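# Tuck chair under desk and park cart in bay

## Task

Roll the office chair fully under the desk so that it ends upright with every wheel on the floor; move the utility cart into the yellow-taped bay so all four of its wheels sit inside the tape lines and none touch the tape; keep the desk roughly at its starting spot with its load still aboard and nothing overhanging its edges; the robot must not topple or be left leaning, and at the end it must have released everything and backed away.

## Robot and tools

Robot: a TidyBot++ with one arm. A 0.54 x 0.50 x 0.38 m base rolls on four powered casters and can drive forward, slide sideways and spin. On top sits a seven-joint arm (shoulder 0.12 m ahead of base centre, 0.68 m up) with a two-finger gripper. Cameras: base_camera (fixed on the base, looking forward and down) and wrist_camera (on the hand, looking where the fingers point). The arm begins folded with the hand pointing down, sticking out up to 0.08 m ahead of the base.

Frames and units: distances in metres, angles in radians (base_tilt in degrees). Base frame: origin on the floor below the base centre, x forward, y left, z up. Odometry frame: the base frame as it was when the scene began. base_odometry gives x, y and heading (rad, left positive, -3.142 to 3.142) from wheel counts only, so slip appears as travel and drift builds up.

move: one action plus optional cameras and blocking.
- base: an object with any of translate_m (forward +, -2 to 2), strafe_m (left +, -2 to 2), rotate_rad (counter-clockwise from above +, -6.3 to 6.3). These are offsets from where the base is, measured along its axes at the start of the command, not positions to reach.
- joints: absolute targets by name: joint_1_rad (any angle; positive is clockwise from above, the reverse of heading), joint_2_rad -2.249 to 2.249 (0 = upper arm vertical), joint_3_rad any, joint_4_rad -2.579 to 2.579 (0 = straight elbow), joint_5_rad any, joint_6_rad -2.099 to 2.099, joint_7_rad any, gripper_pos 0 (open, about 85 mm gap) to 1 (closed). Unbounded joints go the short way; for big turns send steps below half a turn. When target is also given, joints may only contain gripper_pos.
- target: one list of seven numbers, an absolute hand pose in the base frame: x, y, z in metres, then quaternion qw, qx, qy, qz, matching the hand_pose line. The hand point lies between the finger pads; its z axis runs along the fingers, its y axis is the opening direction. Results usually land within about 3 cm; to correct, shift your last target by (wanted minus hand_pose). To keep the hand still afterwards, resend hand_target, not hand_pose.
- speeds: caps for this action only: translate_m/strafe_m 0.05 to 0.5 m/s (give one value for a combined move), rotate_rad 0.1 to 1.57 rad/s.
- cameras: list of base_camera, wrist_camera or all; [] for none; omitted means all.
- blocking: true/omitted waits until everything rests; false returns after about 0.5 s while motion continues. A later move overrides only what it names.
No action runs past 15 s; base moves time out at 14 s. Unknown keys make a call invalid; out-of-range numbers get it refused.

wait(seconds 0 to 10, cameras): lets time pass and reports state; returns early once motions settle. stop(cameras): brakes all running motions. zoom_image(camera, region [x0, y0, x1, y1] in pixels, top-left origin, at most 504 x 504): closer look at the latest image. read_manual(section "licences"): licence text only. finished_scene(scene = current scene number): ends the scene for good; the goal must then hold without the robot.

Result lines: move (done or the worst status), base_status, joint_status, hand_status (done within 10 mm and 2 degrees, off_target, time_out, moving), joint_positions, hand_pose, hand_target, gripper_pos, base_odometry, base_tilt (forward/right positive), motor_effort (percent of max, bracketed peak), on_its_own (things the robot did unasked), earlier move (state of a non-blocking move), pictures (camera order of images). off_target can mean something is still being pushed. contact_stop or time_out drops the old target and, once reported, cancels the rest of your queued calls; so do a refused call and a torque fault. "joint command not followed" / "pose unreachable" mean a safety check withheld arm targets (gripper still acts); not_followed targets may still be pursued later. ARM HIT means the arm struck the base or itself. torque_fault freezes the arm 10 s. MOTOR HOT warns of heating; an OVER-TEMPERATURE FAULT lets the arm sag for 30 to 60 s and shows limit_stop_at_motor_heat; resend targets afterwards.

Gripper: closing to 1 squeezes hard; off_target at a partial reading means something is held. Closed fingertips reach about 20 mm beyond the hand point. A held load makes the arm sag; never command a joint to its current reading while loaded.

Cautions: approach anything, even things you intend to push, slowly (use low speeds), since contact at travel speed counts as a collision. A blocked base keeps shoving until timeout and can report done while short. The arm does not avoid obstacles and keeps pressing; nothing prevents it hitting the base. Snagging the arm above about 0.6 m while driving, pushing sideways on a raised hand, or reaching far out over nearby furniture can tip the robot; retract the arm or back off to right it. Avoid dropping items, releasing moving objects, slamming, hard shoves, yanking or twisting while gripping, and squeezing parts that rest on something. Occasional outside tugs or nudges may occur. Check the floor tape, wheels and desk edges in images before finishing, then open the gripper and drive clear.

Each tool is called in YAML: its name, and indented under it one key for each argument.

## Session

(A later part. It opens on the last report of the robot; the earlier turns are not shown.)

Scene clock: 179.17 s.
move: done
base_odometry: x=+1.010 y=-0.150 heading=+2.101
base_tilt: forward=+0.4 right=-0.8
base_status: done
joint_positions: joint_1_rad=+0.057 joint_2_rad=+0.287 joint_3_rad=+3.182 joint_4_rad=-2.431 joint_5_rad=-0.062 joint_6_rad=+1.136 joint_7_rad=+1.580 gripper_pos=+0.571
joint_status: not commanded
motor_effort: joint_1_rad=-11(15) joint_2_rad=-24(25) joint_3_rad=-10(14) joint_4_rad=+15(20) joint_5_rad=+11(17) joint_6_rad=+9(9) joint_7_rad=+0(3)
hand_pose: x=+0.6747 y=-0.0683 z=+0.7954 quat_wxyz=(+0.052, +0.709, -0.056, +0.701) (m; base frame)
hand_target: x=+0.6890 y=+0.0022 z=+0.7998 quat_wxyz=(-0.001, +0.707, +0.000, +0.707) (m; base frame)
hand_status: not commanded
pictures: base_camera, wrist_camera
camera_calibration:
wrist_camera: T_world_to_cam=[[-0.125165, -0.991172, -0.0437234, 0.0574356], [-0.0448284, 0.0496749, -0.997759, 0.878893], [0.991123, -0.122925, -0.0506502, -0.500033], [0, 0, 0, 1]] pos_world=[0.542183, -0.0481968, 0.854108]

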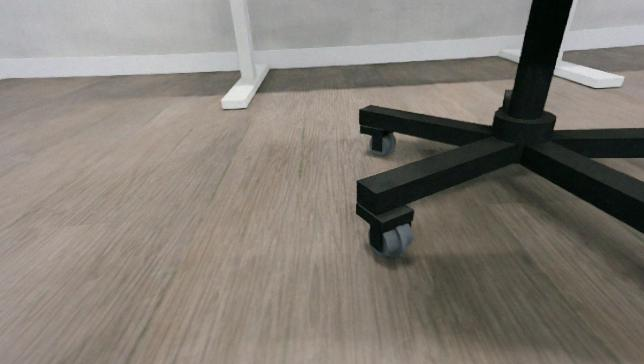

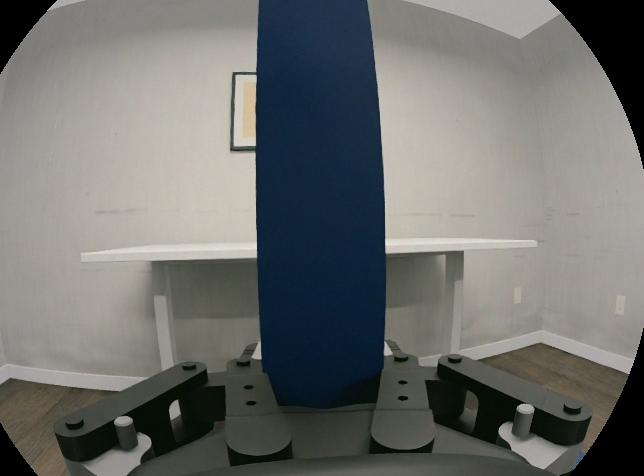

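move:
  base: {"translate_m":-0.009,"strafe_m":-0.273,"rotate_rad":0.3}
  speeds: {"strafe_m":0.12,"rotate_rad":0.14}
  cameras: []

move:
  base: {"translate_m":-0.011,"strafe_m":-0.254,"rotate_rad":0.3}
  speeds: {"strafe_m":0.12,"rotate_rad":0.14}

move:
  base: {"translate_m":-0.032,"strafe_m":-0.236,"rotate_rad":0.25}
  speeds: {"strafe_m":0.12,"rotate_rad":0.14}
  cameras: []

move:
  base: {"translate_m":-0.037,"strafe_m":-0.231,"rotate_rad":0.25}
  speeds: {"strafe_m":0.12,"rotate_rad":0.14}

Scene clock: 192.90 s.
move: done
base_odometry: x=+1.251 y=-0.020 heading=+2.401
base_tilt: forward=+0.4 right=-0.7
base_status: done
joint_positions: joint_1_rad=+0.023 joint_2_rad=+0.286 joint_3_rad=+3.171 joint_4_rad=-2.433 joint_5_rad=-0.055 joint_6_rad=+1.138 joint_7_rad=+1.580 gripper_pos=+0.571
joint_status: not commanded
motor_effort: joint_1_rad=-3(15) joint_2_rad=-22(24) joint_3_rad=-3(14) joint_4_rad=+16(19) joint_5_rad=+5(15) joint_6_rad=+8(9) joint_7_rad=+1(3)
hand_pose: x=+0.6764 y=-0.0416 z=+0.7954 quat_wxyz=(+0.034, +0.710, -0.038, +0.702) (m; base frame)
hand_target: x=+0.6890 y=+0.0022 z=+0.7998 quat_wxyz=(-0.001, +0.707, +0.000, +0.707) (m; base frame)
hand_status: not commanded
pictures: none
No camera images: "cameras" was empty.

Scene clock: 195.57 s.
move: done
base_odometry: x=+1.430 y=+0.160 heading=+2.702
base_tilt: forward=+0.4 right=-0.7
base_status: done
joint_positions: joint_1_rad=+0.027 joint_2_rad=+0.287 joint_3_rad=+3.169 joint_4_rad=-2.432 joint_5_rad=-0.053 joint_6_rad=+1.138 joint_7_rad=+1.580 gripper_pos=+0.571
joint_status: not commanded
motor_effort: joint_1_rad=-6(9) joint_2_rad=-22(24) joint_3_rad=-6(8) joint_4_rad=+17(21) joint_5_rad=+8(10) joint_6_rad=+8(10) joint_7_rad=+1(1)
hand_pose: x=+0.6770 y=-0.0423 z=+0.7954 quat_wxyz=(+0.034, +0.710, -0.037, +0.703) (m; base frame)
hand_target: x=+0.6890 y=+0.0022 z=+0.7998 quat_wxyz=(-0.001, +0.707, +0.000, +0.707) (m; base frame)
hand_status: not commanded
pictures: base_camera, wrist_camera
camera_calibration:
wrist_camera: T_world_to_cam=[[-0.074221, -0.996291, -0.0435267, 0.0486575], [-0.0470036, 0.0470935, -0.997784, 0.879039], [0.996133, -0.0720106, -0.0503246, -0.500621], [0, 0, 0, 1]] pos_world=[0.543614, -0.02897, 0.854016]

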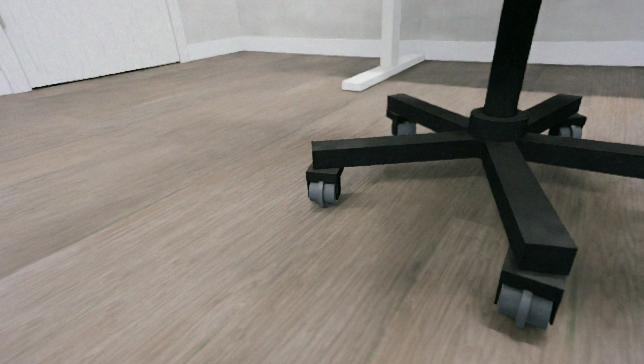

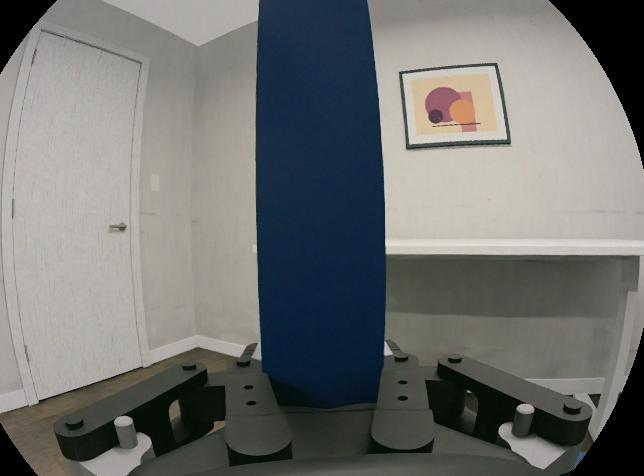

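Scene clock: 198.13 s.
move: done
base_odometry: x=+1.560 y=+0.360 heading=+2.952
base_tilt: forward=+0.4 right=-0.8
base_status: done
joint_positions: joint_1_rad=+0.019 joint_2_rad=+0.289 joint_3_rad=+3.159 joint_4_rad=-2.429 joint_5_rad=-0.044 joint_6_rad=+1.138 joint_7_rad=+1.580 gripper_pos=+0.571
joint_status: not commanded
motor_effort: joint_1_rad=-4(11) joint_2_rad=-23(24) joint_3_rad=-4(10) joint_4_rad=+17(20) joint_5_rad=+6(13) joint_6_rad=+9(10) joint_7_rad=+2(2)
hand_pose: x=+0.6785 y=-0.0306 z=+0.7954 quat_wxyz=(+0.025, +0.710, -0.028, +0.703) (m; base frame)
hand_target: x=+0.6890 y=+0.0022 z=+0.7998 quat_wxyz=(-0.001, +0.707, +0.000, +0.707) (m; base frame)
hand_status: not commanded
pictures: none
No camera images: "cameras" was empty.

Scene clock: 200.67 s.
move: done
base_odometry: x=+1.639 y=+0.580 heading=-3.080
base_tilt: forward=+0.4 right=-0.7
base_status: done
joint_positions: joint_1_rad=+0.018 joint_2_rad=+0.295 joint_3_rad=+3.155 joint_4_rad=-2.422 joint_5_rad=-0.034 joint_6_rad=+1.138 joint_7_rad=+1.579 gripper_pos=+0.571
joint_status: not commanded
motor_effort: joint_1_rad=-3(11) joint_2_rad=-26(27) joint_3_rad=-3(9) joint_4_rad=+14(19) joint_5_rad=+4(12) joint_6_rad=+10(11) joint_7_rad=+3(4)
hand_pose: x=+0.6816 y=-0.0252 z=+0.7956 quat_wxyz=(+0.021, +0.710, -0.023, +0.704) (m; base frame)
hand_target: x=+0.6890 y=+0.0022 z=+0.7998 quat_wxyz=(-0.001, +0.707, +0.000, +0.707) (m; base frame)
hand_status: not commanded
pictures: base_camera, wrist_camera
camera_calibration:
wrist_camera: T_world_to_cam=[[-0.0348736, -0.998544, -0.0411439, 0.0372503], [-0.0465581, 0.0427475, -0.998, 0.878417], [0.998307, -0.0328883, -0.0479811, -0.506373], [0, 0, 0, 1]] pos_world=[0.547712, -0.0170078, 0.853897]

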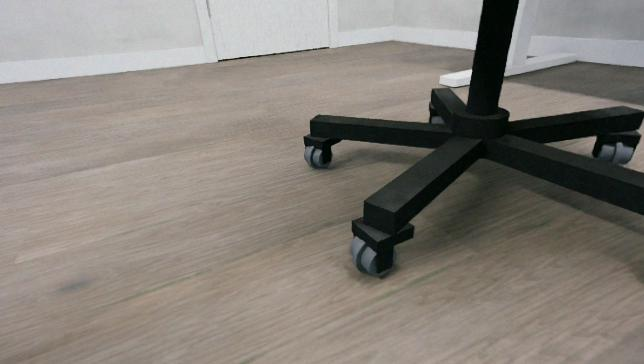

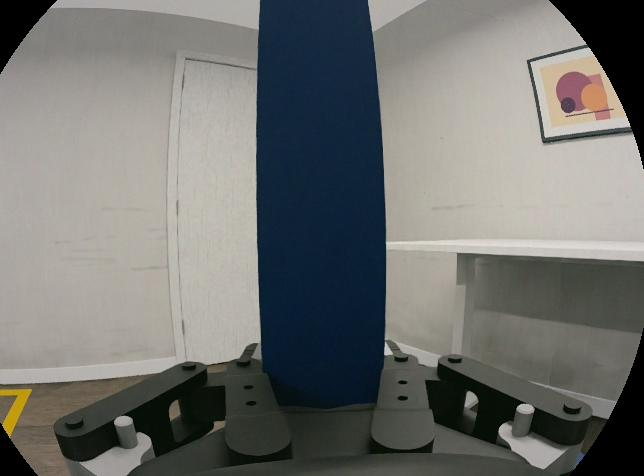

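move:
  base: {"translate_m":-0.018,"strafe_m":-0.292,"rotate_rad":0.253}
  speeds: {"strafe_m":0.12,"rotate_rad":0.12}
  cameras: []

move:
  base: {"translate_m":-0.04,"strafe_m":-0.239,"rotate_rad":0.253}
  speeds: {"strafe_m":0.12,"rotate_rad":0.14}

move:
  base: {"strafe_m":-0.22}
  speeds: {"strafe_m":0.1}

Scene clock: 213.40 s.
move: done
base_odometry: x=+1.639 y=+0.873 heading=-2.826
base_tilt: forward=+0.4 right=-0.7
base_status: done
joint_positions: joint_1_rad=-0.017 joint_2_rad=+0.291 joint_3_rad=+3.131 joint_4_rad=-2.427 joint_5_rad=-0.017 joint_6_rad=+1.138 joint_7_rad=+1.579 gripper_pos=+0.571
joint_status: not commanded
motor_effort: joint_1_rad=+3(9) joint_2_rad=-25(26) joint_3_rad=+3(8) joint_4_rad=+16(19) joint_5_rad=-2(9) joint_6_rad=+10(11) joint_7_rad=+3(4)
hand_pose: x=+0.6799 y=+0.0117 z=+0.7955 quat_wxyz=(-0.005, +0.710, +0.004, +0.704) (m; base frame)
hand_target: x=+0.6890 y=+0.0022 z=+0.7998 quat_wxyz=(-0.001, +0.707, +0.000, +0.707) (m; base frame)
hand_status: not commanded
pictures: none
No camera images: "cameras" was empty.

Scene clock: 216.03 s.
move: done
base_odometry: x=+1.603 y=+1.112 heading=-2.573
base_tilt: forward=+0.4 right=-0.7
base_status: done
joint_positions: joint_1_rad=-0.012 joint_2_rad=+0.315 joint_3_rad=+3.129 joint_4_rad=-2.395 joint_5_rad=+0.002 joint_6_rad=+1.138 joint_7_rad=+1.575 gripper_pos=+0.571
joint_status: not commanded
motor_effort: joint_1_rad=+3(5) joint_2_rad=-29(32) joint_3_rad=+3(5) joint_4_rad=+10(18) joint_5_rad=-3(6) joint_6_rad=+13(13) joint_7_rad=+6(6)
hand_pose: x=+0.6919 y=+0.0153 z=+0.7959 quat_wxyz=(-0.009, +0.707, +0.009, +0.707) (m; base frame)
hand_target: x=+0.6890 y=+0.0022 z=+0.7998 quat_wxyz=(-0.001, +0.707, +0.000, +0.707) (m; base frame)
hand_status: not commanded
pictures: base_camera, wrist_camera
camera_calibration:
wrist_camera: T_world_to_cam=[[0.0529672, -0.997862, -0.0382769, 0.0149953], [-0.0433016, 0.0359995, -0.998413, 0.875682], [0.997657, 0.0545406, -0.0413023, -0.521495], [0, 0, 0, 1]] pos_world=[0.557397, 0.0118817, 0.853327]

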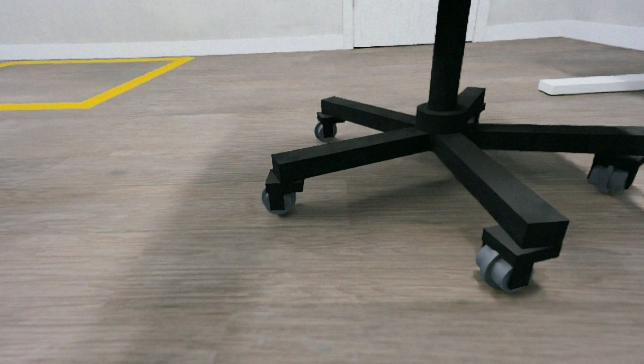

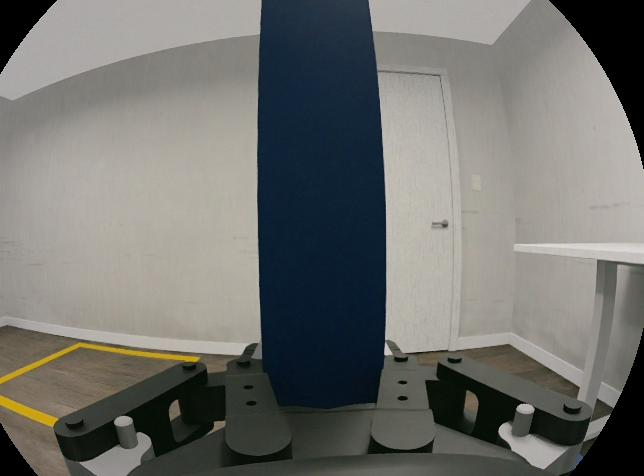

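Scene clock: 218.77 s.
move: done
base_odometry: x=+1.485 y=+1.298 heading=-2.572
base_tilt: forward=+0.4 right=-0.7
base_status: done
joint_positions: joint_1_rad=-0.086 joint_2_rad=+0.311 joint_3_rad=+3.070 joint_4_rad=-2.402 joint_5_rad=+0.068 joint_6_rad=+1.138 joint_7_rad=+1.573 gripper_pos=+0.572
joint_status: not commanded
motor_effort: joint_1_rad=+14(19) joint_2_rad=-29(31) joint_3_rad=+12(16) joint_4_rad=+11(16) joint_5_rad=-13(18) joint_6_rad=+12(13) joint_7_rad=+5(7)
hand_pose: x=+0.6788 y=+0.1053 z=+0.7960 quat_wxyz=(-0.073, +0.704, +0.079, +0.702) (m; base frame)
hand_target: x=+0.6890 y=+0.0022 z=+0.7998 quat_wxyz=(-0.001, +0.707, +0.000, +0.707) (m; base frame)
hand_status: not commanded
pictures: base_camera, wrist_camera
camera_calibration:
wrist_camera: T_world_to_cam=[[0.240509, -0.970177, -0.0301898, -0.0311563], [-0.0489936, 0.0189292, -0.99862, 0.87782], [0.96941, 0.241656, -0.0429798, -0.512546], [0, 0, 0, 1]] pos_world=[0.547368, 0.0770165, 0.853639]

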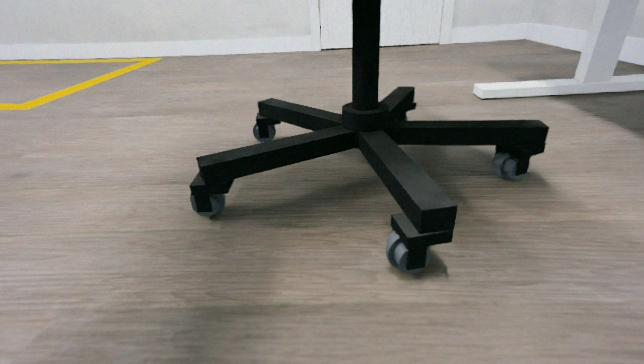

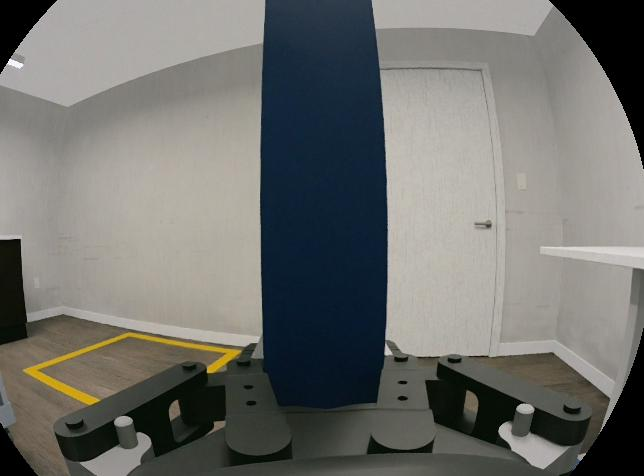

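move:
  base: {"rotate_rad":-0.15}
  speeds: {"rotate_rad":0.12}

Scene clock: 227.37 s.
move: done
base_odometry: x=+1.485 y=+1.298 heading=-2.720
base_tilt: forward=+0.4 right=-0.7
base_status: done
joint_positions: joint_1_rad=-0.059 joint_2_rad=+0.317 joint_3_rad=+3.076 joint_4_rad=-2.393 joint_5_rad=+0.086 joint_6_rad=+1.138 joint_7_rad=+1.569 gripper_pos=+0.572
joint_status: not commanded
motor_effort: joint_1_rad=+8(23) joint_2_rad=-30(32) joint_3_rad=+7(19) joint_4_rad=+8(13) joint_5_rad=-8(22) joint_6_rad=+11(12) joint_7_rad=+7(7)
hand_pose: x=+0.6841 y=+0.0926 z=+0.7961 quat_wxyz=(-0.066, +0.703, +0.075, +0.704) (m; base frame)
hand_target: x=+0.6890 y=+0.0022 z=+0.7998 quat_wxyz=(-0.001, +0.707, +0.000, +0.707) (m; base frame)
hand_status: not commanded
pictures: base_camera, wrist_camera
camera_calibration:
wrist_camera: T_world_to_cam=[[0.224663, -0.974109, -0.0252552, -0.0374568], [-0.0457753, 0.0153389, -0.998834, 0.876717], [0.973361, 0.225558, -0.0411441, -0.51726], [0, 0, 0, 1]] pos_world=[0.552028, 0.066737, 0.853467]

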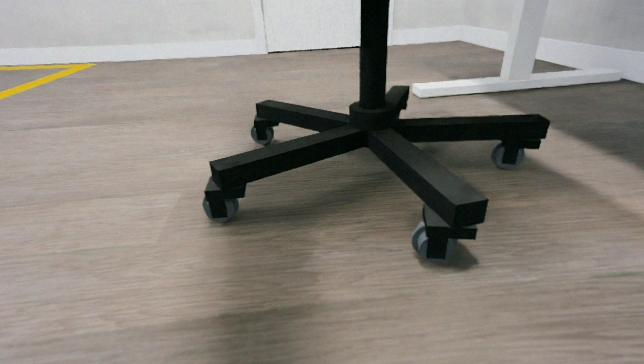

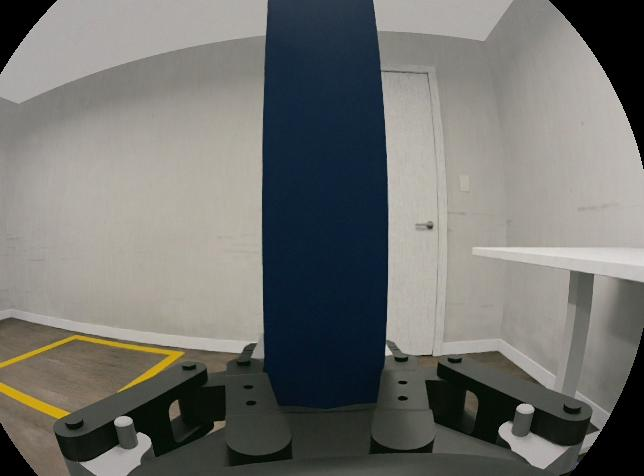

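move:
  joints: {"gripper_pos":0}
  cameras: []

move:
  base: {"translate_m":-0.1,"strafe_m":-0.01}
  speeds: {"translate_m":0.1}

move:
  joints: {"joint_2_rad":-0.4,"joint_4_rad":-2.2,"joint_6_rad":0.4}

Scene clock: 240.67 s.
move: done
base_odometry: x=+1.485 y=+1.298 heading=-2.721
base_tilt: forward=+0.4 right=-0.7
base_status: not commanded
joint_positions: joint_1_rad=-0.029 joint_2_rad=+0.307 joint_3_rad=+3.106 joint_4_rad=-2.405 joint_5_rad=+0.059 joint_6_rad=+1.138 joint_7_rad=+1.576 gripper_pos=+0.000
joint_status: all done
motor_effort: joint_1_rad=+2(9) joint_2_rad=-24(32) joint_3_rad=+1(7) joint_4_rad=+13(14) joint_5_rad=-2(8) joint_6_rad=+9(12) joint_7_rad=+0(7)
hand_pose: x=+0.6852 y=+0.0523 z=+0.7964 quat_wxyz=(-0.034, +0.706, +0.048, +0.705) (m; base frame)
hand_target: x=+0.6890 y=+0.0022 z=+0.7998 quat_wxyz=(-0.001, +0.707, +0.000, +0.707) (m; base frame)
hand_status: not commanded
pictures: none
No camera images: "cameras" was empty.

Scene clock: 242.23 s.
move: done
base_odometry: x=+1.572 y=+1.348 heading=-2.722
base_tilt: forward=+0.4 right=-0.7
base_status: done
joint_positions: joint_1_rad=-0.017 joint_2_rad=+0.306 joint_3_rad=+3.116 joint_4_rad=-2.403 joint_5_rad=+0.050 joint_6_rad=+1.138 joint_7_rad=+1.576 gripper_pos=+0.000
joint_status: not commanded
motor_effort: joint_1_rad=-1(2) joint_2_rad=-25(28) joint_3_rad=-1(1) joint_4_rad=+12(13) joint_5_rad=+0(2) joint_6_rad=+9(9) joint_7_rad=+0(1)
hand_pose: x=+0.6871 y=+0.0383 z=+0.7974 quat_wxyz=(-0.024, +0.706, +0.037, +0.706) (m; base frame)
hand_target: x=+0.6890 y=+0.0022 z=+0.7998 quat_wxyz=(-0.001, +0.707, +0.000, +0.707) (m; base frame)
hand_status: not commanded
pictures: base_camera, wrist_camera
camera_calibration:
wrist_camera: T_world_to_cam=[[0.113802, -0.993281, -0.0210125, -0.0175391], [-0.0432658, 0.016175, -0.998933, 0.877297], [0.992561, 0.114589, -0.0411344, -0.516828], [0, 0, 0, 1]] pos_world=[0.552936, 0.0276114, 0.854733]

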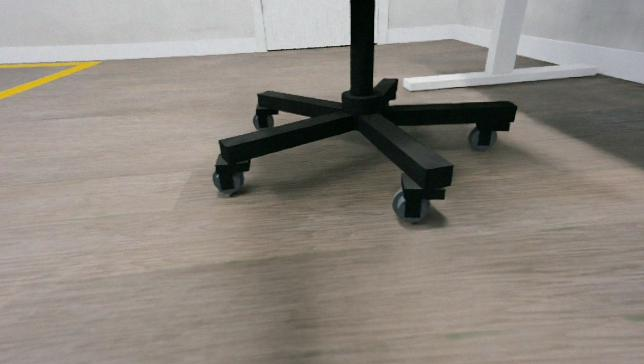

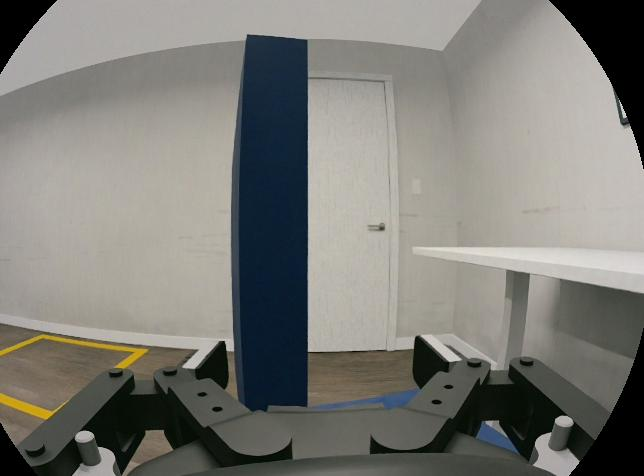

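Scene clock: 244.50 s.
move: done
base_odometry: x=+1.572 y=+1.348 heading=-2.722
base_tilt: forward=+0.4 right=-0.7
base_status: not commanded
joint_positions: joint_1_rad=-0.017 joint_2_rad=-0.384 joint_3_rad=+3.116 joint_4_rad=-2.218 joint_5_rad=+0.050 joint_6_rad=+0.444 joint_7_rad=+1.576 gripper_pos=+0.000
joint_status: all done
motor_effort: joint_1_rad=-1(1) joint_2_rad=-8(28) joint_3_rad=+0(2) joint_4_rad=+22(22) joint_5_rad=+0(2) joint_6_rad=+9(10) joint_7_rad=+0(1)
hand_pose: x=+0.5698 y=+0.0300 z=+1.0462 quat_wxyz=(+0.000, +0.639, +0.041, +0.768) (m; base frame)
hand_target: x=+0.5680 y=+0.0022 z=+1.0508 quat_wxyz=(-0.001, +0.644, +0.000, +0.765) (m; base frame)
hand_status: not commanded
pictures: base_camera, wrist_camera
camera_calibration:
wrist_camera: T_world_to_cam=[[0.0864341, -0.995822, 0.0294396, -0.0442316], [0.140804, -0.0170429, -0.989891, 1.00756], [0.986257, 0.0897056, 0.138743, -0.573096], [0, 0, 0, 1]] pos_world=[0.427174, 0.0245347, 1.07819]

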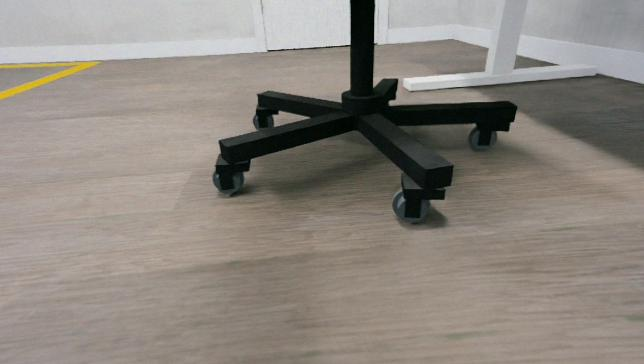

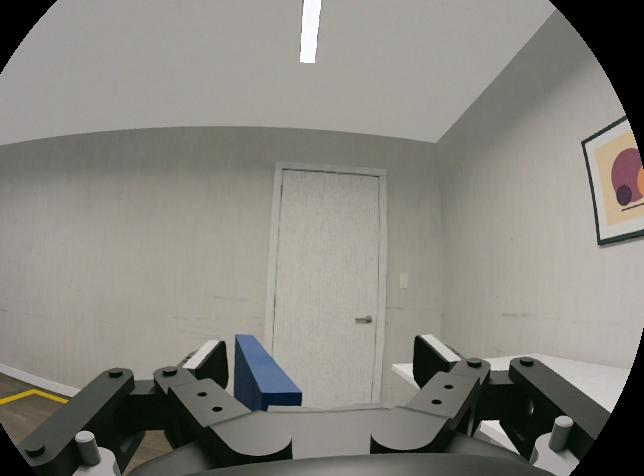

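move:
  base: {"strafe_m":0.75}
  cameras: []

move:
  base: {"translate_m":0.817,"strafe_m":0.258,"rotate_rad":-1.422}
  cameras: []

move:
  joints: {"joint_2_rad":0.3,"joint_4_rad":-2.4,"joint_6_rad":1.13,"joint_1_rad":0.0,"joint_3_rad":3.14,"joint_5_rad":0.0,"joint_7_rad":1.57,"gripper_pos":0.9}

Scene clock: 253.27 s.
move: done
base_odometry: x=+1.878 y=+0.663 heading=-2.722
base_tilt: forward=+0.4 right=-0.7
base_status: done
joint_positions: joint_1_rad=-0.014 joint_2_rad=-0.385 joint_3_rad=+3.122 joint_4_rad=-2.217 joint_5_rad=+0.049 joint_6_rad=+0.441 joint_7_rad=+1.576 gripper_pos=+0.000
joint_status: not commanded
motor_effort: joint_1_rad=-1(1) joint_2_rad=-8(9) joint_3_rad=+0(3) joint_4_rad=+21(22) joint_5_rad=+0(1) joint_6_rad=+9(9) joint_7_rad=+0(1)
hand_pose: x=+0.5702 y=+0.0249 z=+1.0461 quat_wxyz=(+0.002, +0.640, +0.037, +0.768) (m; base frame)
hand_target: x=+0.5680 y=+0.0022 z=+1.0508 quat_wxyz=(-0.001, +0.644, +0.000, +0.765) (m; base frame)
hand_status: not commanded
pictures: none
No camera images: "cameras" was empty.

Scene clock: 256.37 s.
move: done
base_odometry: x=+1.237 y=+0.094 heading=+2.139
base_tilt: forward=+0.4 right=-0.7
base_status: done
joint_positions: joint_1_rad=-0.011 joint_2_rad=-0.393 joint_3_rad=+3.125 joint_4_rad=-2.216 joint_5_rad=+0.048 joint_6_rad=+0.440 joint_7_rad=+1.576 gripper_pos=+0.000
joint_status: not commanded
motor_effort: joint_1_rad=+0(2) joint_2_rad=-8(9) joint_3_rad=+0(2) joint_4_rad=+21(22) joint_5_rad=-2(2) joint_6_rad=+8(9) joint_7_rad=+0(1)
hand_pose: x=+0.5674 y=+0.0222 z=+1.0497 quat_wxyz=(+0.004, +0.637, +0.034, +0.770) (m; base frame)
hand_target: x=+0.5680 y=+0.0022 z=+1.0508 quat_wxyz=(-0.001, +0.644, +0.000, +0.765) (m; base frame)
hand_status: not commanded
pictures: none
No camera images: "cameras" was empty.

Scene clock: 258.63 s.
move: done
base_odometry: x=+1.237 y=+0.094 heading=+2.139
base_tilt: forward=+0.4 right=-0.7
base_status: not commanded
joint_positions: joint_1_rad=-0.011 joint_2_rad=+0.287 joint_3_rad=+3.125 joint_4_rad=-2.389 joint_5_rad=+0.048 joint_6_rad=+1.100 joint_7_rad=+1.576 gripper_pos=+0.900
joint_status: all done
motor_effort: joint_1_rad=-1(2) joint_2_rad=-24(26) joint_3_rad=-1(2) joint_4_rad=+13(22) joint_5_rad=+0(2) joint_6_rad=+9(10) joint_7_rad=+0(1)
hand_pose: x=+0.6896 y=+0.0298 z=+0.8030 quat_wxyz=(-0.017, +0.708, +0.033, +0.705) (m; base frame)
hand_target: x=+0.6890 y=+0.0022 z=+0.7998 quat_wxyz=(-0.001, +0.707, +0.000, +0.707) (m; base frame)
hand_status: not commanded
pictures: base_camera, wrist_camera
camera_calibration:
wrist_camera: T_world_to_cam=[[0.0972738, -0.995106, -0.0173799, -0.0175226], [-0.0469884, 0.0128514, -0.998813, 0.885722], [0.994148, 0.0979749, -0.0455083, -0.515169], [0, 0, 0, 1]] pos_world=[0.555477, 0.0216541, 0.860921]

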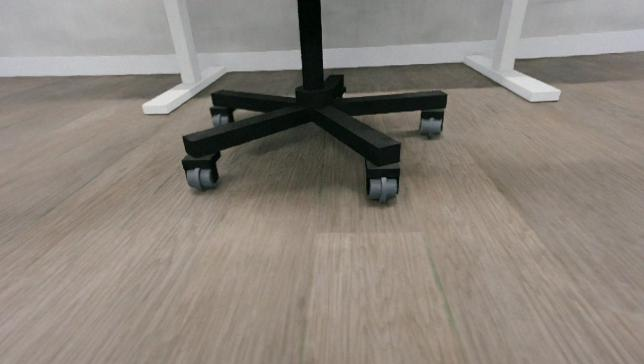

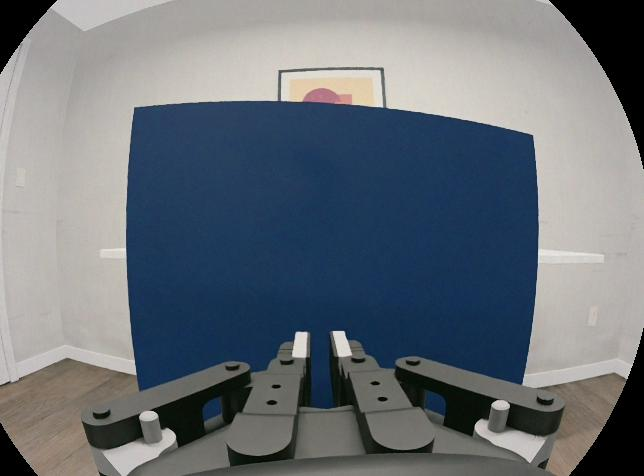

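move:
  base: {"translate_m":0.55}
  speeds: {"translate_m":0.08}

Scene clock: 274.53 s.
move: done
base_odometry: x=+0.941 y=+0.558 heading=+2.139
base_tilt: forward=+0.4 right=-0.7
base_status: done
joint_positions: joint_1_rad=-0.011 joint_2_rad=+0.292 joint_3_rad=+3.125 joint_4_rad=-2.410 joint_5_rad=+0.045 joint_6_rad=+1.120 joint_7_rad=+1.576 gripper_pos=+0.900
joint_status: not commanded
motor_effort: joint_1_rad=+0(2) joint_2_rad=-24(27) joint_3_rad=-1(2) joint_4_rad=+13(20) joint_5_rad=+0(1) joint_6_rad=+9(10) joint_7_rad=+0(1)
hand_pose: x=+0.6840 y=+0.0287 z=+0.7969 quat_wxyz=(-0.017, +0.710, +0.031, +0.703) (m; base frame)
hand_target: x=+0.6890 y=+0.0022 z=+0.7998 quat_wxyz=(-0.001, +0.707, +0.000, +0.707) (m; base frame)
hand_status: not commanded
pictures: base_camera, wrist_camera
camera_calibration:
wrist_camera: T_world_to_cam=[[0.0943578, -0.995335, -0.0201015, -0.0140232], [-0.0534208, 0.0151003, -0.998458, 0.883371], [0.994104, 0.0952861, -0.0517468, -0.504733], [0, 0, 0, 1]] pos_world=[0.55027, 0.020797, 0.855609]

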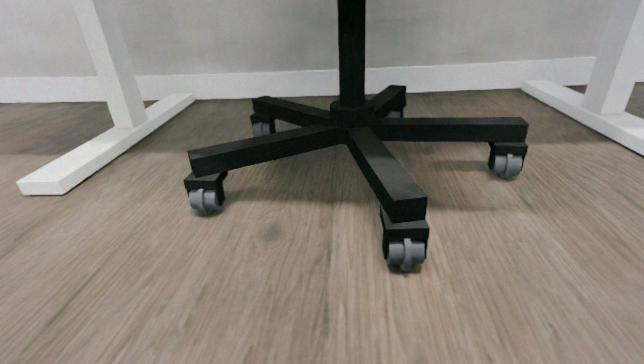

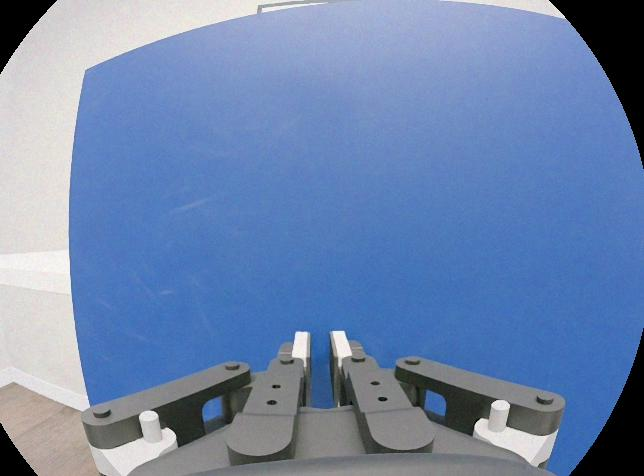

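move:
  base: {"translate_m":0.07}
  speeds: {"translate_m":0.05}
  cameras: []

move:
  base: {"translate_m":0.04}
  speeds: {"translate_m":0.05}

Scene clock: 280.97 s.
move: done
base_odometry: x=+0.903 y=+0.617 heading=+2.139
base_tilt: forward=+0.4 right=-0.8
base_status: done
joint_positions: joint_1_rad=-0.005 joint_2_rad=+0.280 joint_3_rad=+3.126 joint_4_rad=-2.464 joint_5_rad=+0.037 joint_6_rad=+1.125 joint_7_rad=+1.576 gripper_pos=+0.900
joint_status: not commanded
motor_effort: joint_1_rad=-1(3) joint_2_rad=-18(23) joint_3_rad=-1(3) joint_4_rad=+23(25) joint_5_rad=+0(4) joint_6_rad=+9(10) joint_7_rad=+0(0)
hand_pose: x=+0.6674 y=+0.0221 z=+0.7817 quat_wxyz=(-0.013, +0.723, +0.025, +0.690) (m; base frame)
hand_target: x=+0.6890 y=+0.0022 z=+0.7998 quat_wxyz=(-0.001, +0.707, +0.000, +0.707) (m; base frame)
hand_status: not commanded
pictures: none
No camera images: "cameras" was empty.

Scene clock: 282.30 s.
move: done
base_odometry: x=+0.882 y=+0.649 heading=+2.139
base_tilt: forward=+0.3 right=-0.7
base_status: done
joint_positions: joint_1_rad=-0.005 joint_2_rad=+0.209 joint_3_rad=+3.126 joint_4_rad=-2.562 joint_5_rad=+0.036 joint_6_rad=+1.138 joint_7_rad=+1.576 gripper_pos=+0.900
joint_status: not commanded
motor_effort: joint_1_rad=+0(2) joint_2_rad=-2(19) joint_3_rad=+1(2) joint_4_rad=+40(43) joint_5_rad=-2(2) joint_6_rad=+6(10) joint_7_rad=+0(0)
hand_pose: x=+0.6300 y=+0.0216 z=+0.7810 quat_wxyz=(-0.013, +0.728, +0.025, +0.685) (m; base frame)
hand_target: x=+0.6890 y=+0.0022 z=+0.7998 quat_wxyz=(-0.001, +0.707, +0.000, +0.707) (m; base frame)
hand_status: not commanded
pictures: base_camera, wrist_camera
camera_calibration:
wrist_camera: T_world_to_cam=[[0.0787984, -0.996556, -0.0258208, -0.00205212], [-0.104533, 0.0174987, -0.994367, 0.893724], [0.991395, 0.0810537, -0.102794, -0.409308], [0, 0, 0, 1]] pos_world=[0.499371, 0.0154919, 0.846563]

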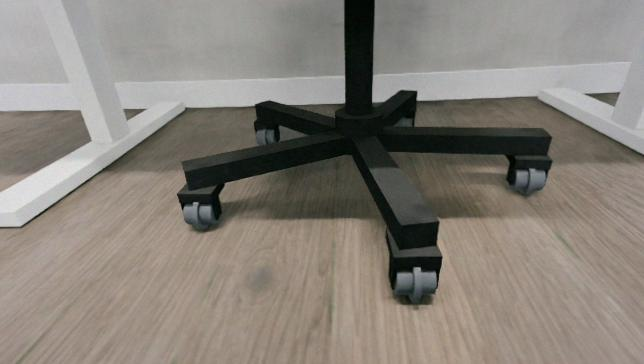

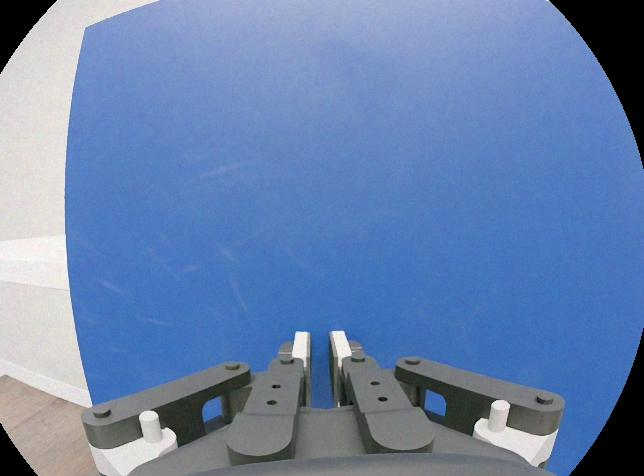

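move:
  base: {"translate_m":-0.35}
  speeds: {"translate_m":0.15}

move:
  joints: {"joint_2_rad":-0.5,"joint_4_rad":-2.2,"joint_6_rad":-0.2}
  base: {"rotate_rad":-1.6}

Scene clock: 291.93 s.
move: done
base_odometry: x=+1.071 y=+0.354 heading=+2.139
base_tilt: forward=+0.4 right=-0.7
base_status: done
joint_positions: joint_1_rad=-0.005 joint_2_rad=+0.301 joint_3_rad=+3.126 joint_4_rad=-2.399 joint_5_rad=+0.036 joint_6_rad=+1.133 joint_7_rad=+1.576 gripper_pos=+0.900
joint_status: not commanded
motor_effort: joint_1_rad=-1(2) joint_2_rad=-25(27) joint_3_rad=-1(2) joint_4_rad=+13(39) joint_5_rad=+0(2) joint_6_rad=+9(12) joint_7_rad=+0(1)
hand_pose: x=+0.6888 y=+0.0223 z=+0.8007 quat_wxyz=(-0.013, +0.705, +0.024, +0.708) (m; base frame)
hand_target: x=+0.6890 y=+0.0022 z=+0.7998 quat_wxyz=(-0.001, +0.707, +0.000, +0.707) (m; base frame)
hand_status: not commanded
pictures: base_camera, wrist_camera
camera_calibration:
wrist_camera: T_world_to_cam=[[0.0796594, -0.996553, -0.0231667, -0.0082002], [-0.0384916, 0.0201481, -0.999056, 0.877631], [0.996079, 0.0804759, -0.0367539, -0.521689], [0, 0, 0, 1]] pos_world=[0.554078, 0.0161288, 0.857439]

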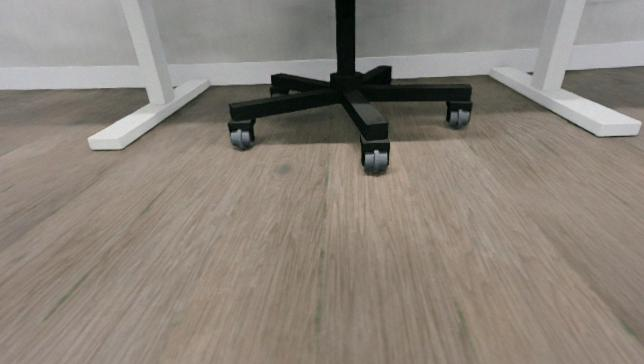

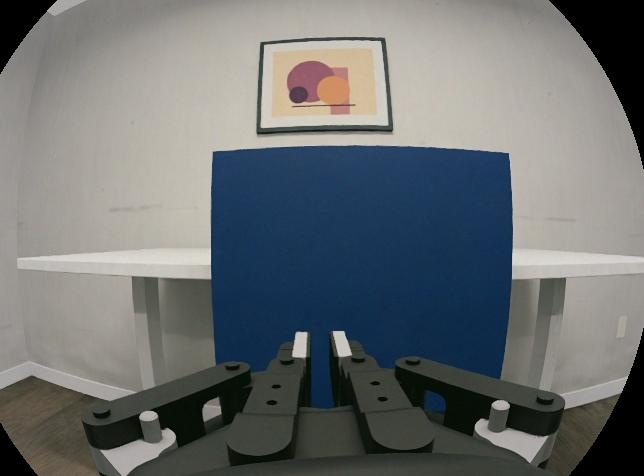

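Scene clock: 294.43 s.
move: done
base_odometry: x=+1.071 y=+0.354 heading=+0.539
base_tilt: forward=+0.4 right=-0.7
base_status: done
joint_positions: joint_1_rad=-0.001 joint_2_rad=-0.485 joint_3_rad=+3.134 joint_4_rad=-2.218 joint_5_rad=+0.036 joint_6_rad=-0.155 joint_7_rad=+1.576 gripper_pos=+0.900
joint_status: all done
motor_effort: joint_1_rad=+0(3) joint_2_rad=-5(27) joint_3_rad=-1(3) joint_4_rad=+22(22) joint_5_rad=+0(2) joint_6_rad=+9(11) joint_7_rad=+0(1)
hand_pose: x=+0.5288 y=+0.0035 z=+0.9058 quat_wxyz=(+0.013, +0.810, +0.019, +0.586) (m; base frame)
hand_target: x=+0.5236 y=+0.0021 z=+0.9099 quat_wxyz=(+0.000, +0.813, +0.000, +0.582) (m; base frame)
hand_status: not commanded
pictures: base_camera, wrist_camera
camera_calibration:
wrist_camera: T_world_to_cam=[[0.0284283, -0.999595, -0.00133352, -0.004428], [-0.351388, -0.00874448, -0.936189, 1.0855], [0.935798, 0.0270829, -0.351494, -0.0397874], [0, 0, 0, 1]] pos_world=[0.41879, 0.00614348, 1.00224]

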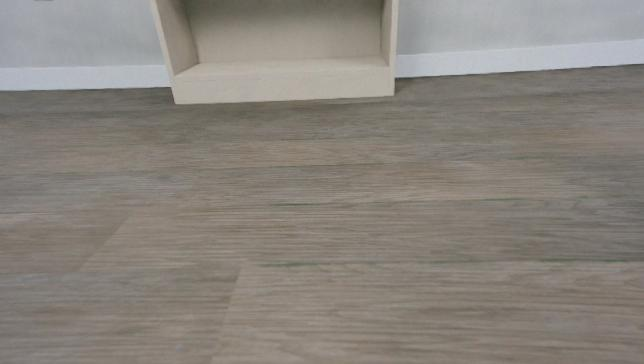

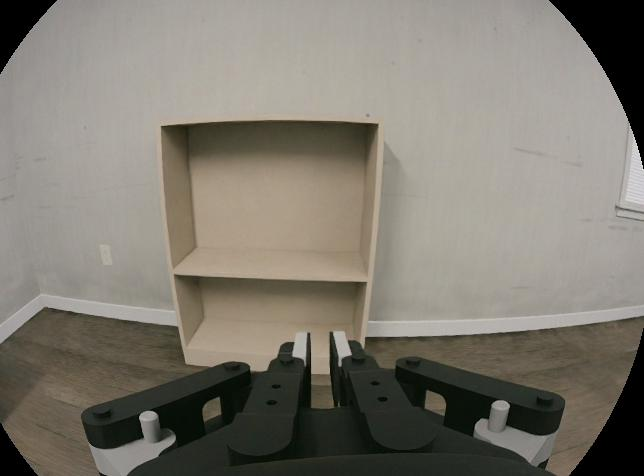

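move:
  base: {"rotate_rad":-3.13}
  cameras: []

move:
  base: {"translate_m":-0.72,"strafe_m":0.42}

move:
  base: {"translate_m":-0.13,"strafe_m":0.74}

Scene clock: 311.80 s.
move: done
base_odometry: x=+1.071 y=+0.354 heading=-2.590
base_tilt: forward=+0.4 right=-0.7
base_status: done
joint_positions: joint_1_rad=-0.001 joint_2_rad=-0.485 joint_3_rad=+3.134 joint_4_rad=-2.216 joint_5_rad=+0.036 joint_6_rad=-0.158 joint_7_rad=+1.576 gripper_pos=+0.900
joint_status: not commanded
motor_effort: joint_1_rad=-1(2) joint_2_rad=-4(6) joint_3_rad=-1(2) joint_4_rad=+22(22) joint_5_rad=+1(1) joint_6_rad=+9(9) joint_7_rad=+0(1)
hand_pose: x=+0.5289 y=+0.0035 z=+0.9065 quat_wxyz=(+0.014, +0.810, +0.019, +0.586) (m; base frame)
hand_target: x=+0.5236 y=+0.0021 z=+0.9099 quat_wxyz=(+0.000, +0.813, +0.000, +0.582) (m; base frame)
hand_status: not commanded
pictures: none
No camera images: "cameras" was empty.

Scene clock: 314.87 s.
move: done
base_odometry: x=+1.904 y=+0.373 heading=-2.591
base_tilt: forward=+0.4 right=-0.7
base_status: done
joint_positions: joint_1_rad=-0.001 joint_2_rad=-0.489 joint_3_rad=+3.134 joint_4_rad=-2.215 joint_5_rad=+0.036 joint_6_rad=-0.160 joint_7_rad=+1.576 gripper_pos=+0.900
joint_status: not commanded
motor_effort: joint_1_rad=-1(1) joint_2_rad=-4(8) joint_3_rad=+0(1) joint_4_rad=+22(22) joint_5_rad=-1(1) joint_6_rad=+9(9) joint_7_rad=+1(1)
hand_pose: x=+0.5277 y=+0.0035 z=+0.9083 quat_wxyz=(+0.014, +0.809, +0.019, +0.587) (m; base frame)
hand_target: x=+0.5236 y=+0.0021 z=+0.9099 quat_wxyz=(+0.000, +0.813, +0.000, +0.582) (m; base frame)
hand_status: not commanded
pictures: base_camera, wrist_camera
camera_calibration:
wrist_camera: T_world_to_cam=[[0.0282653, -0.9996, -0.00120778, -0.00447217], [-0.348338, -0.00871728, -0.937328, 1.08684], [0.936943, 0.0269146, -0.348445, -0.0413108], [0, 0, 0, 1]] pos_world=[0.417419, 0.00611574, 1.00432]

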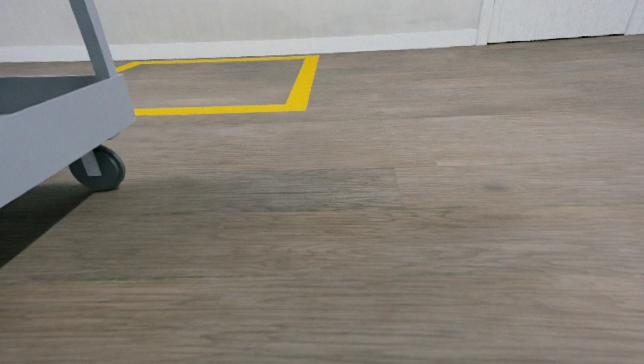

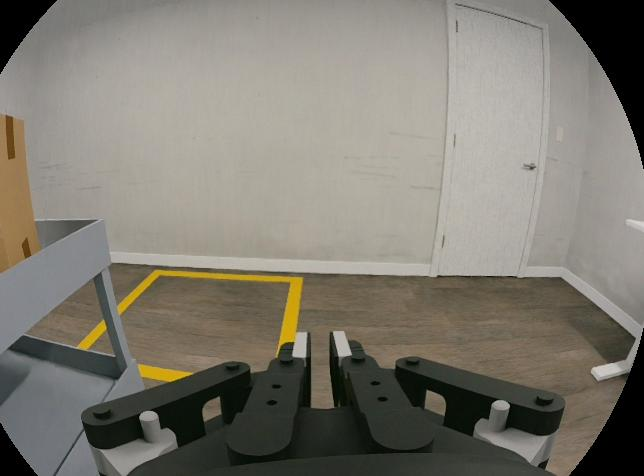

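Scene clock: 317.37 s.
move: done
base_odometry: x=+2.402 y=-0.189 heading=-2.591
base_tilt: forward=+0.4 right=-0.7
base_status: done
joint_positions: joint_1_rad=-0.001 joint_2_rad=-0.489 joint_3_rad=+3.134 joint_4_rad=-2.215 joint_5_rad=+0.036 joint_6_rad=-0.160 joint_7_rad=+1.576 gripper_pos=+0.900
joint_status: not commanded
motor_effort: joint_1_rad=-1(2) joint_2_rad=-5(6) joint_3_rad=-1(3) joint_4_rad=+22(22) joint_5_rad=-1(1) joint_6_rad=+9(9) joint_7_rad=+0(1)
hand_pose: x=+0.5277 y=+0.0034 z=+0.9083 quat_wxyz=(+0.014, +0.809, +0.019, +0.587) (m; base frame)
hand_target: x=+0.5236 y=+0.0021 z=+0.9099 quat_wxyz=(+0.000, +0.813, +0.000, +0.582) (m; base frame)
hand_status: not commanded
pictures: base_camera, wrist_camera
camera_calibration:
wrist_camera: T_world_to_cam=[[0.0281309, -0.999603, -0.00127745, -0.00440797], [-0.348399, -0.00860683, -0.937307, 1.08685], [0.936924, 0.0268124, -0.348503, -0.0412456], [0, 0, 0, 1]] pos_world=[0.417424, 0.00605399, 1.00433]

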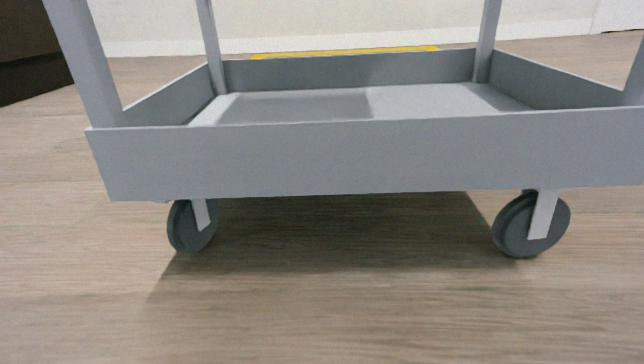

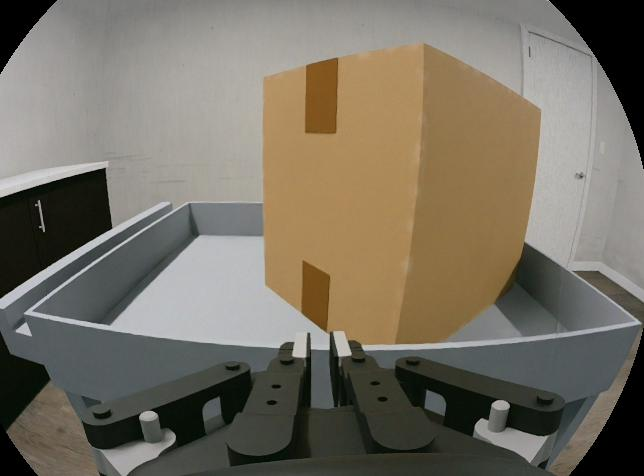

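move:
  joints: {"joint_1_rad":1.57}
  base: {"rotate_rad":-0.07,"strafe_m":0.03}
  cameras: []

move:
  joints: {"joint_1_rad":3.1}
  base: {"translate_m":0.2}
  speeds: {"translate_m":0.15}

move:
  base: {"translate_m":0.2}
  speeds: {"translate_m":0.05}

Scene clock: 337.83 s.
move: done
base_odometry: x=+2.418 y=-0.215 heading=-2.661
base_tilt: forward=+0.4 right=-0.7
base_status: done
joint_positions: joint_1_rad=+1.553 joint_2_rad=-0.489 joint_3_rad=+3.134 joint_4_rad=-2.215 joint_5_rad=+0.036 joint_6_rad=-0.160 joint_7_rad=+1.576 gripper_pos=+0.900
joint_status: all done
motor_effort: joint_1_rad=+0(2) joint_2_rad=-4(6) joint_3_rad=-1(2) joint_4_rad=+21(22) joint_5_rad=+0(1) joint_6_rad=+9(9) joint_7_rad=+1(1)
hand_pose: x=+0.1292 y=-0.4086 z=+0.9083 quat_wxyz=(+0.422, +0.590, -0.554, +0.409) (m; base frame)
hand_target: x=+0.1214 y=-0.4046 z=+0.9099 quat_wxyz=(+0.411, +0.576, -0.575, +0.412) (m; base frame)
hand_status: not commanded
pictures: none
No camera images: "cameras" was empty.

Scene clock: 340.60 s.
move: done
base_odometry: x=+2.241 y=-0.308 heading=-2.660
base_tilt: forward=+0.4 right=-0.7
base_status: done
joint_positions: joint_1_rad=+3.083 joint_2_rad=-0.492 joint_3_rad=+3.134 joint_4_rad=-2.215 joint_5_rad=+0.036 joint_6_rad=-0.161 joint_7_rad=+1.576 gripper_pos=+0.900
joint_status: all done
motor_effort: joint_1_rad=-1(2) joint_2_rad=-4(5) joint_3_rad=+0(2) joint_4_rad=+22(22) joint_5_rad=+0(1) joint_6_rad=+9(9) joint_7_rad=+0(1)
hand_pose: x=-0.2883 y=-0.0269 z=+0.9091 quat_wxyz=(+0.588, +0.042, -0.808, +0.003) (m; base frame)
hand_target: x=-0.2851 y=-0.0189 z=+0.9099 quat_wxyz=(+0.582, +0.017, -0.813, +0.012) (m; base frame)
hand_status: not commanded
pictures: base_camera, wrist_camera
camera_calibration:
wrist_camera: T_world_to_cam=[[-0.0855859, 0.99633, -0.00123387, 0.0090988], [0.345556, 0.0285221, -0.937964, 1.00476], [-0.934487, -0.0807029, -0.346729, 0.180389], [0, 0, 0, 1]] pos_world=[-0.177851, -0.0231653, 1.00499]

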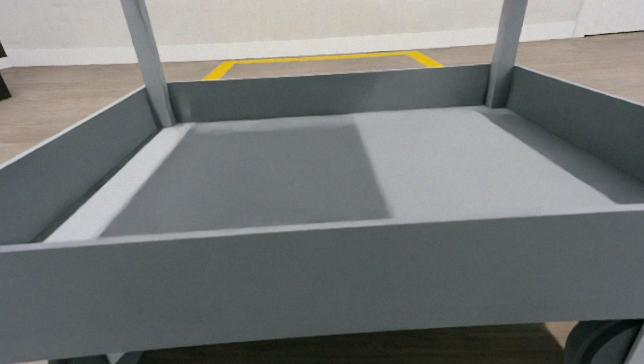

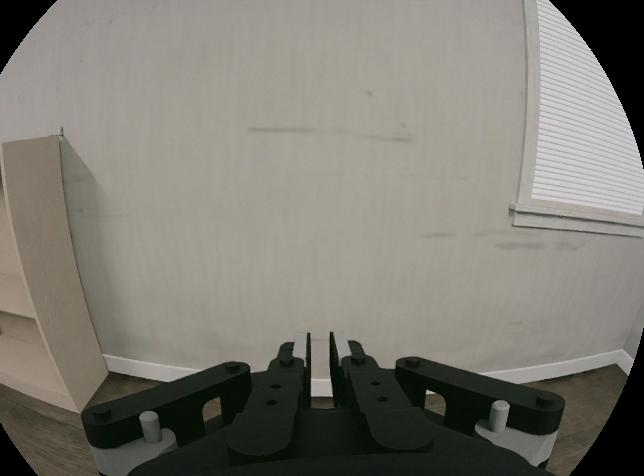

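Scene clock: 345.07 s.
move: done
base_odometry: x=+2.064 y=-0.400 heading=-2.660
base_tilt: forward=+0.4 right=-0.8
base_status: done
joint_positions: joint_1_rad=+3.086 joint_2_rad=-0.489 joint_3_rad=+3.134 joint_4_rad=-2.215 joint_5_rad=+0.036 joint_6_rad=-0.161 joint_7_rad=+1.576 gripper_pos=+0.900
joint_status: not commanded
motor_effort: joint_1_rad=-1(2) joint_2_rad=-5(12) joint_3_rad=+0(1) joint_4_rad=+22(22) joint_5_rad=+0(1) joint_6_rad=+9(9) joint_7_rad=+0(1)
hand_pose: x=-0.2890 y=-0.0256 z=+0.9079 quat_wxyz=(+0.587, +0.041, -0.809, +0.002) (m; base frame)
hand_target: x=-0.2851 y=-0.0189 z=+0.9099 quat_wxyz=(+0.582, +0.017, -0.813, +0.012) (m; base frame)
hand_status: not commanded
pictures: base_camera, wrist_camera
camera_calibration:
wrist_camera: T_world_to_cam=[[-0.0823785, 0.9966, -0.00131487, 0.00877425], [0.348517, 0.0275721, -0.936897, 1.00372], [-0.933676, -0.0776384, -0.349603, 0.182315], [0, 0, 0, 1]] pos_world=[-0.178868, -0.0222645, 1.00413]

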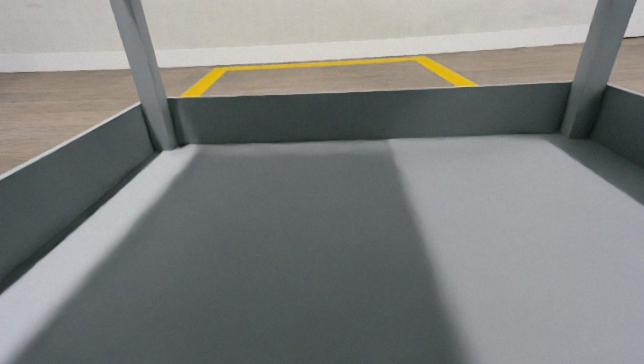

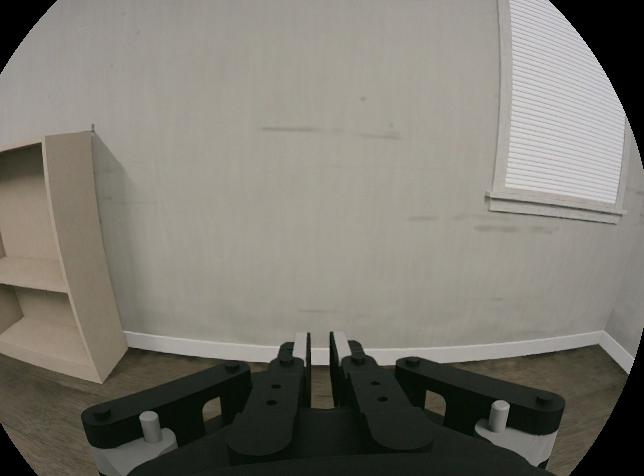

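move:
  base: {"translate_m":0.7}
  speeds: {"translate_m":0.12}
  cameras: ["base_camera"]

Scene clock: 354.60 s.
move: done
base_odometry: x=+1.444 y=-0.724 heading=-2.662
base_tilt: forward=+0.2 right=-0.6
base_status: done
joint_positions: joint_1_rad=+3.087 joint_2_rad=-0.493 joint_3_rad=+3.134 joint_4_rad=-2.214 joint_5_rad=+0.036 joint_6_rad=-0.162 joint_7_rad=+1.576 gripper_pos=+0.900
joint_status: not commanded
motor_effort: joint_1_rad=+0(1) joint_2_rad=-4(8) joint_3_rad=-1(3) joint_4_rad=+22(23) joint_5_rad=+1(1) joint_6_rad=+9(9) joint_7_rad=+0(1)
hand_pose: x=-0.2881 y=-0.0253 z=+0.9101 quat_wxyz=(+0.589, +0.041, -0.807, +0.002) (m; base frame)
hand_target: x=-0.2851 y=-0.0189 z=+0.9099 quat_wxyz=(+0.582, +0.017, -0.813, +0.012) (m; base frame)
hand_status: not commanded
pictures: base_camera

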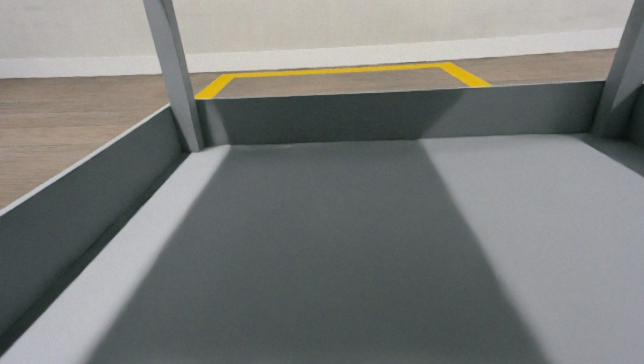

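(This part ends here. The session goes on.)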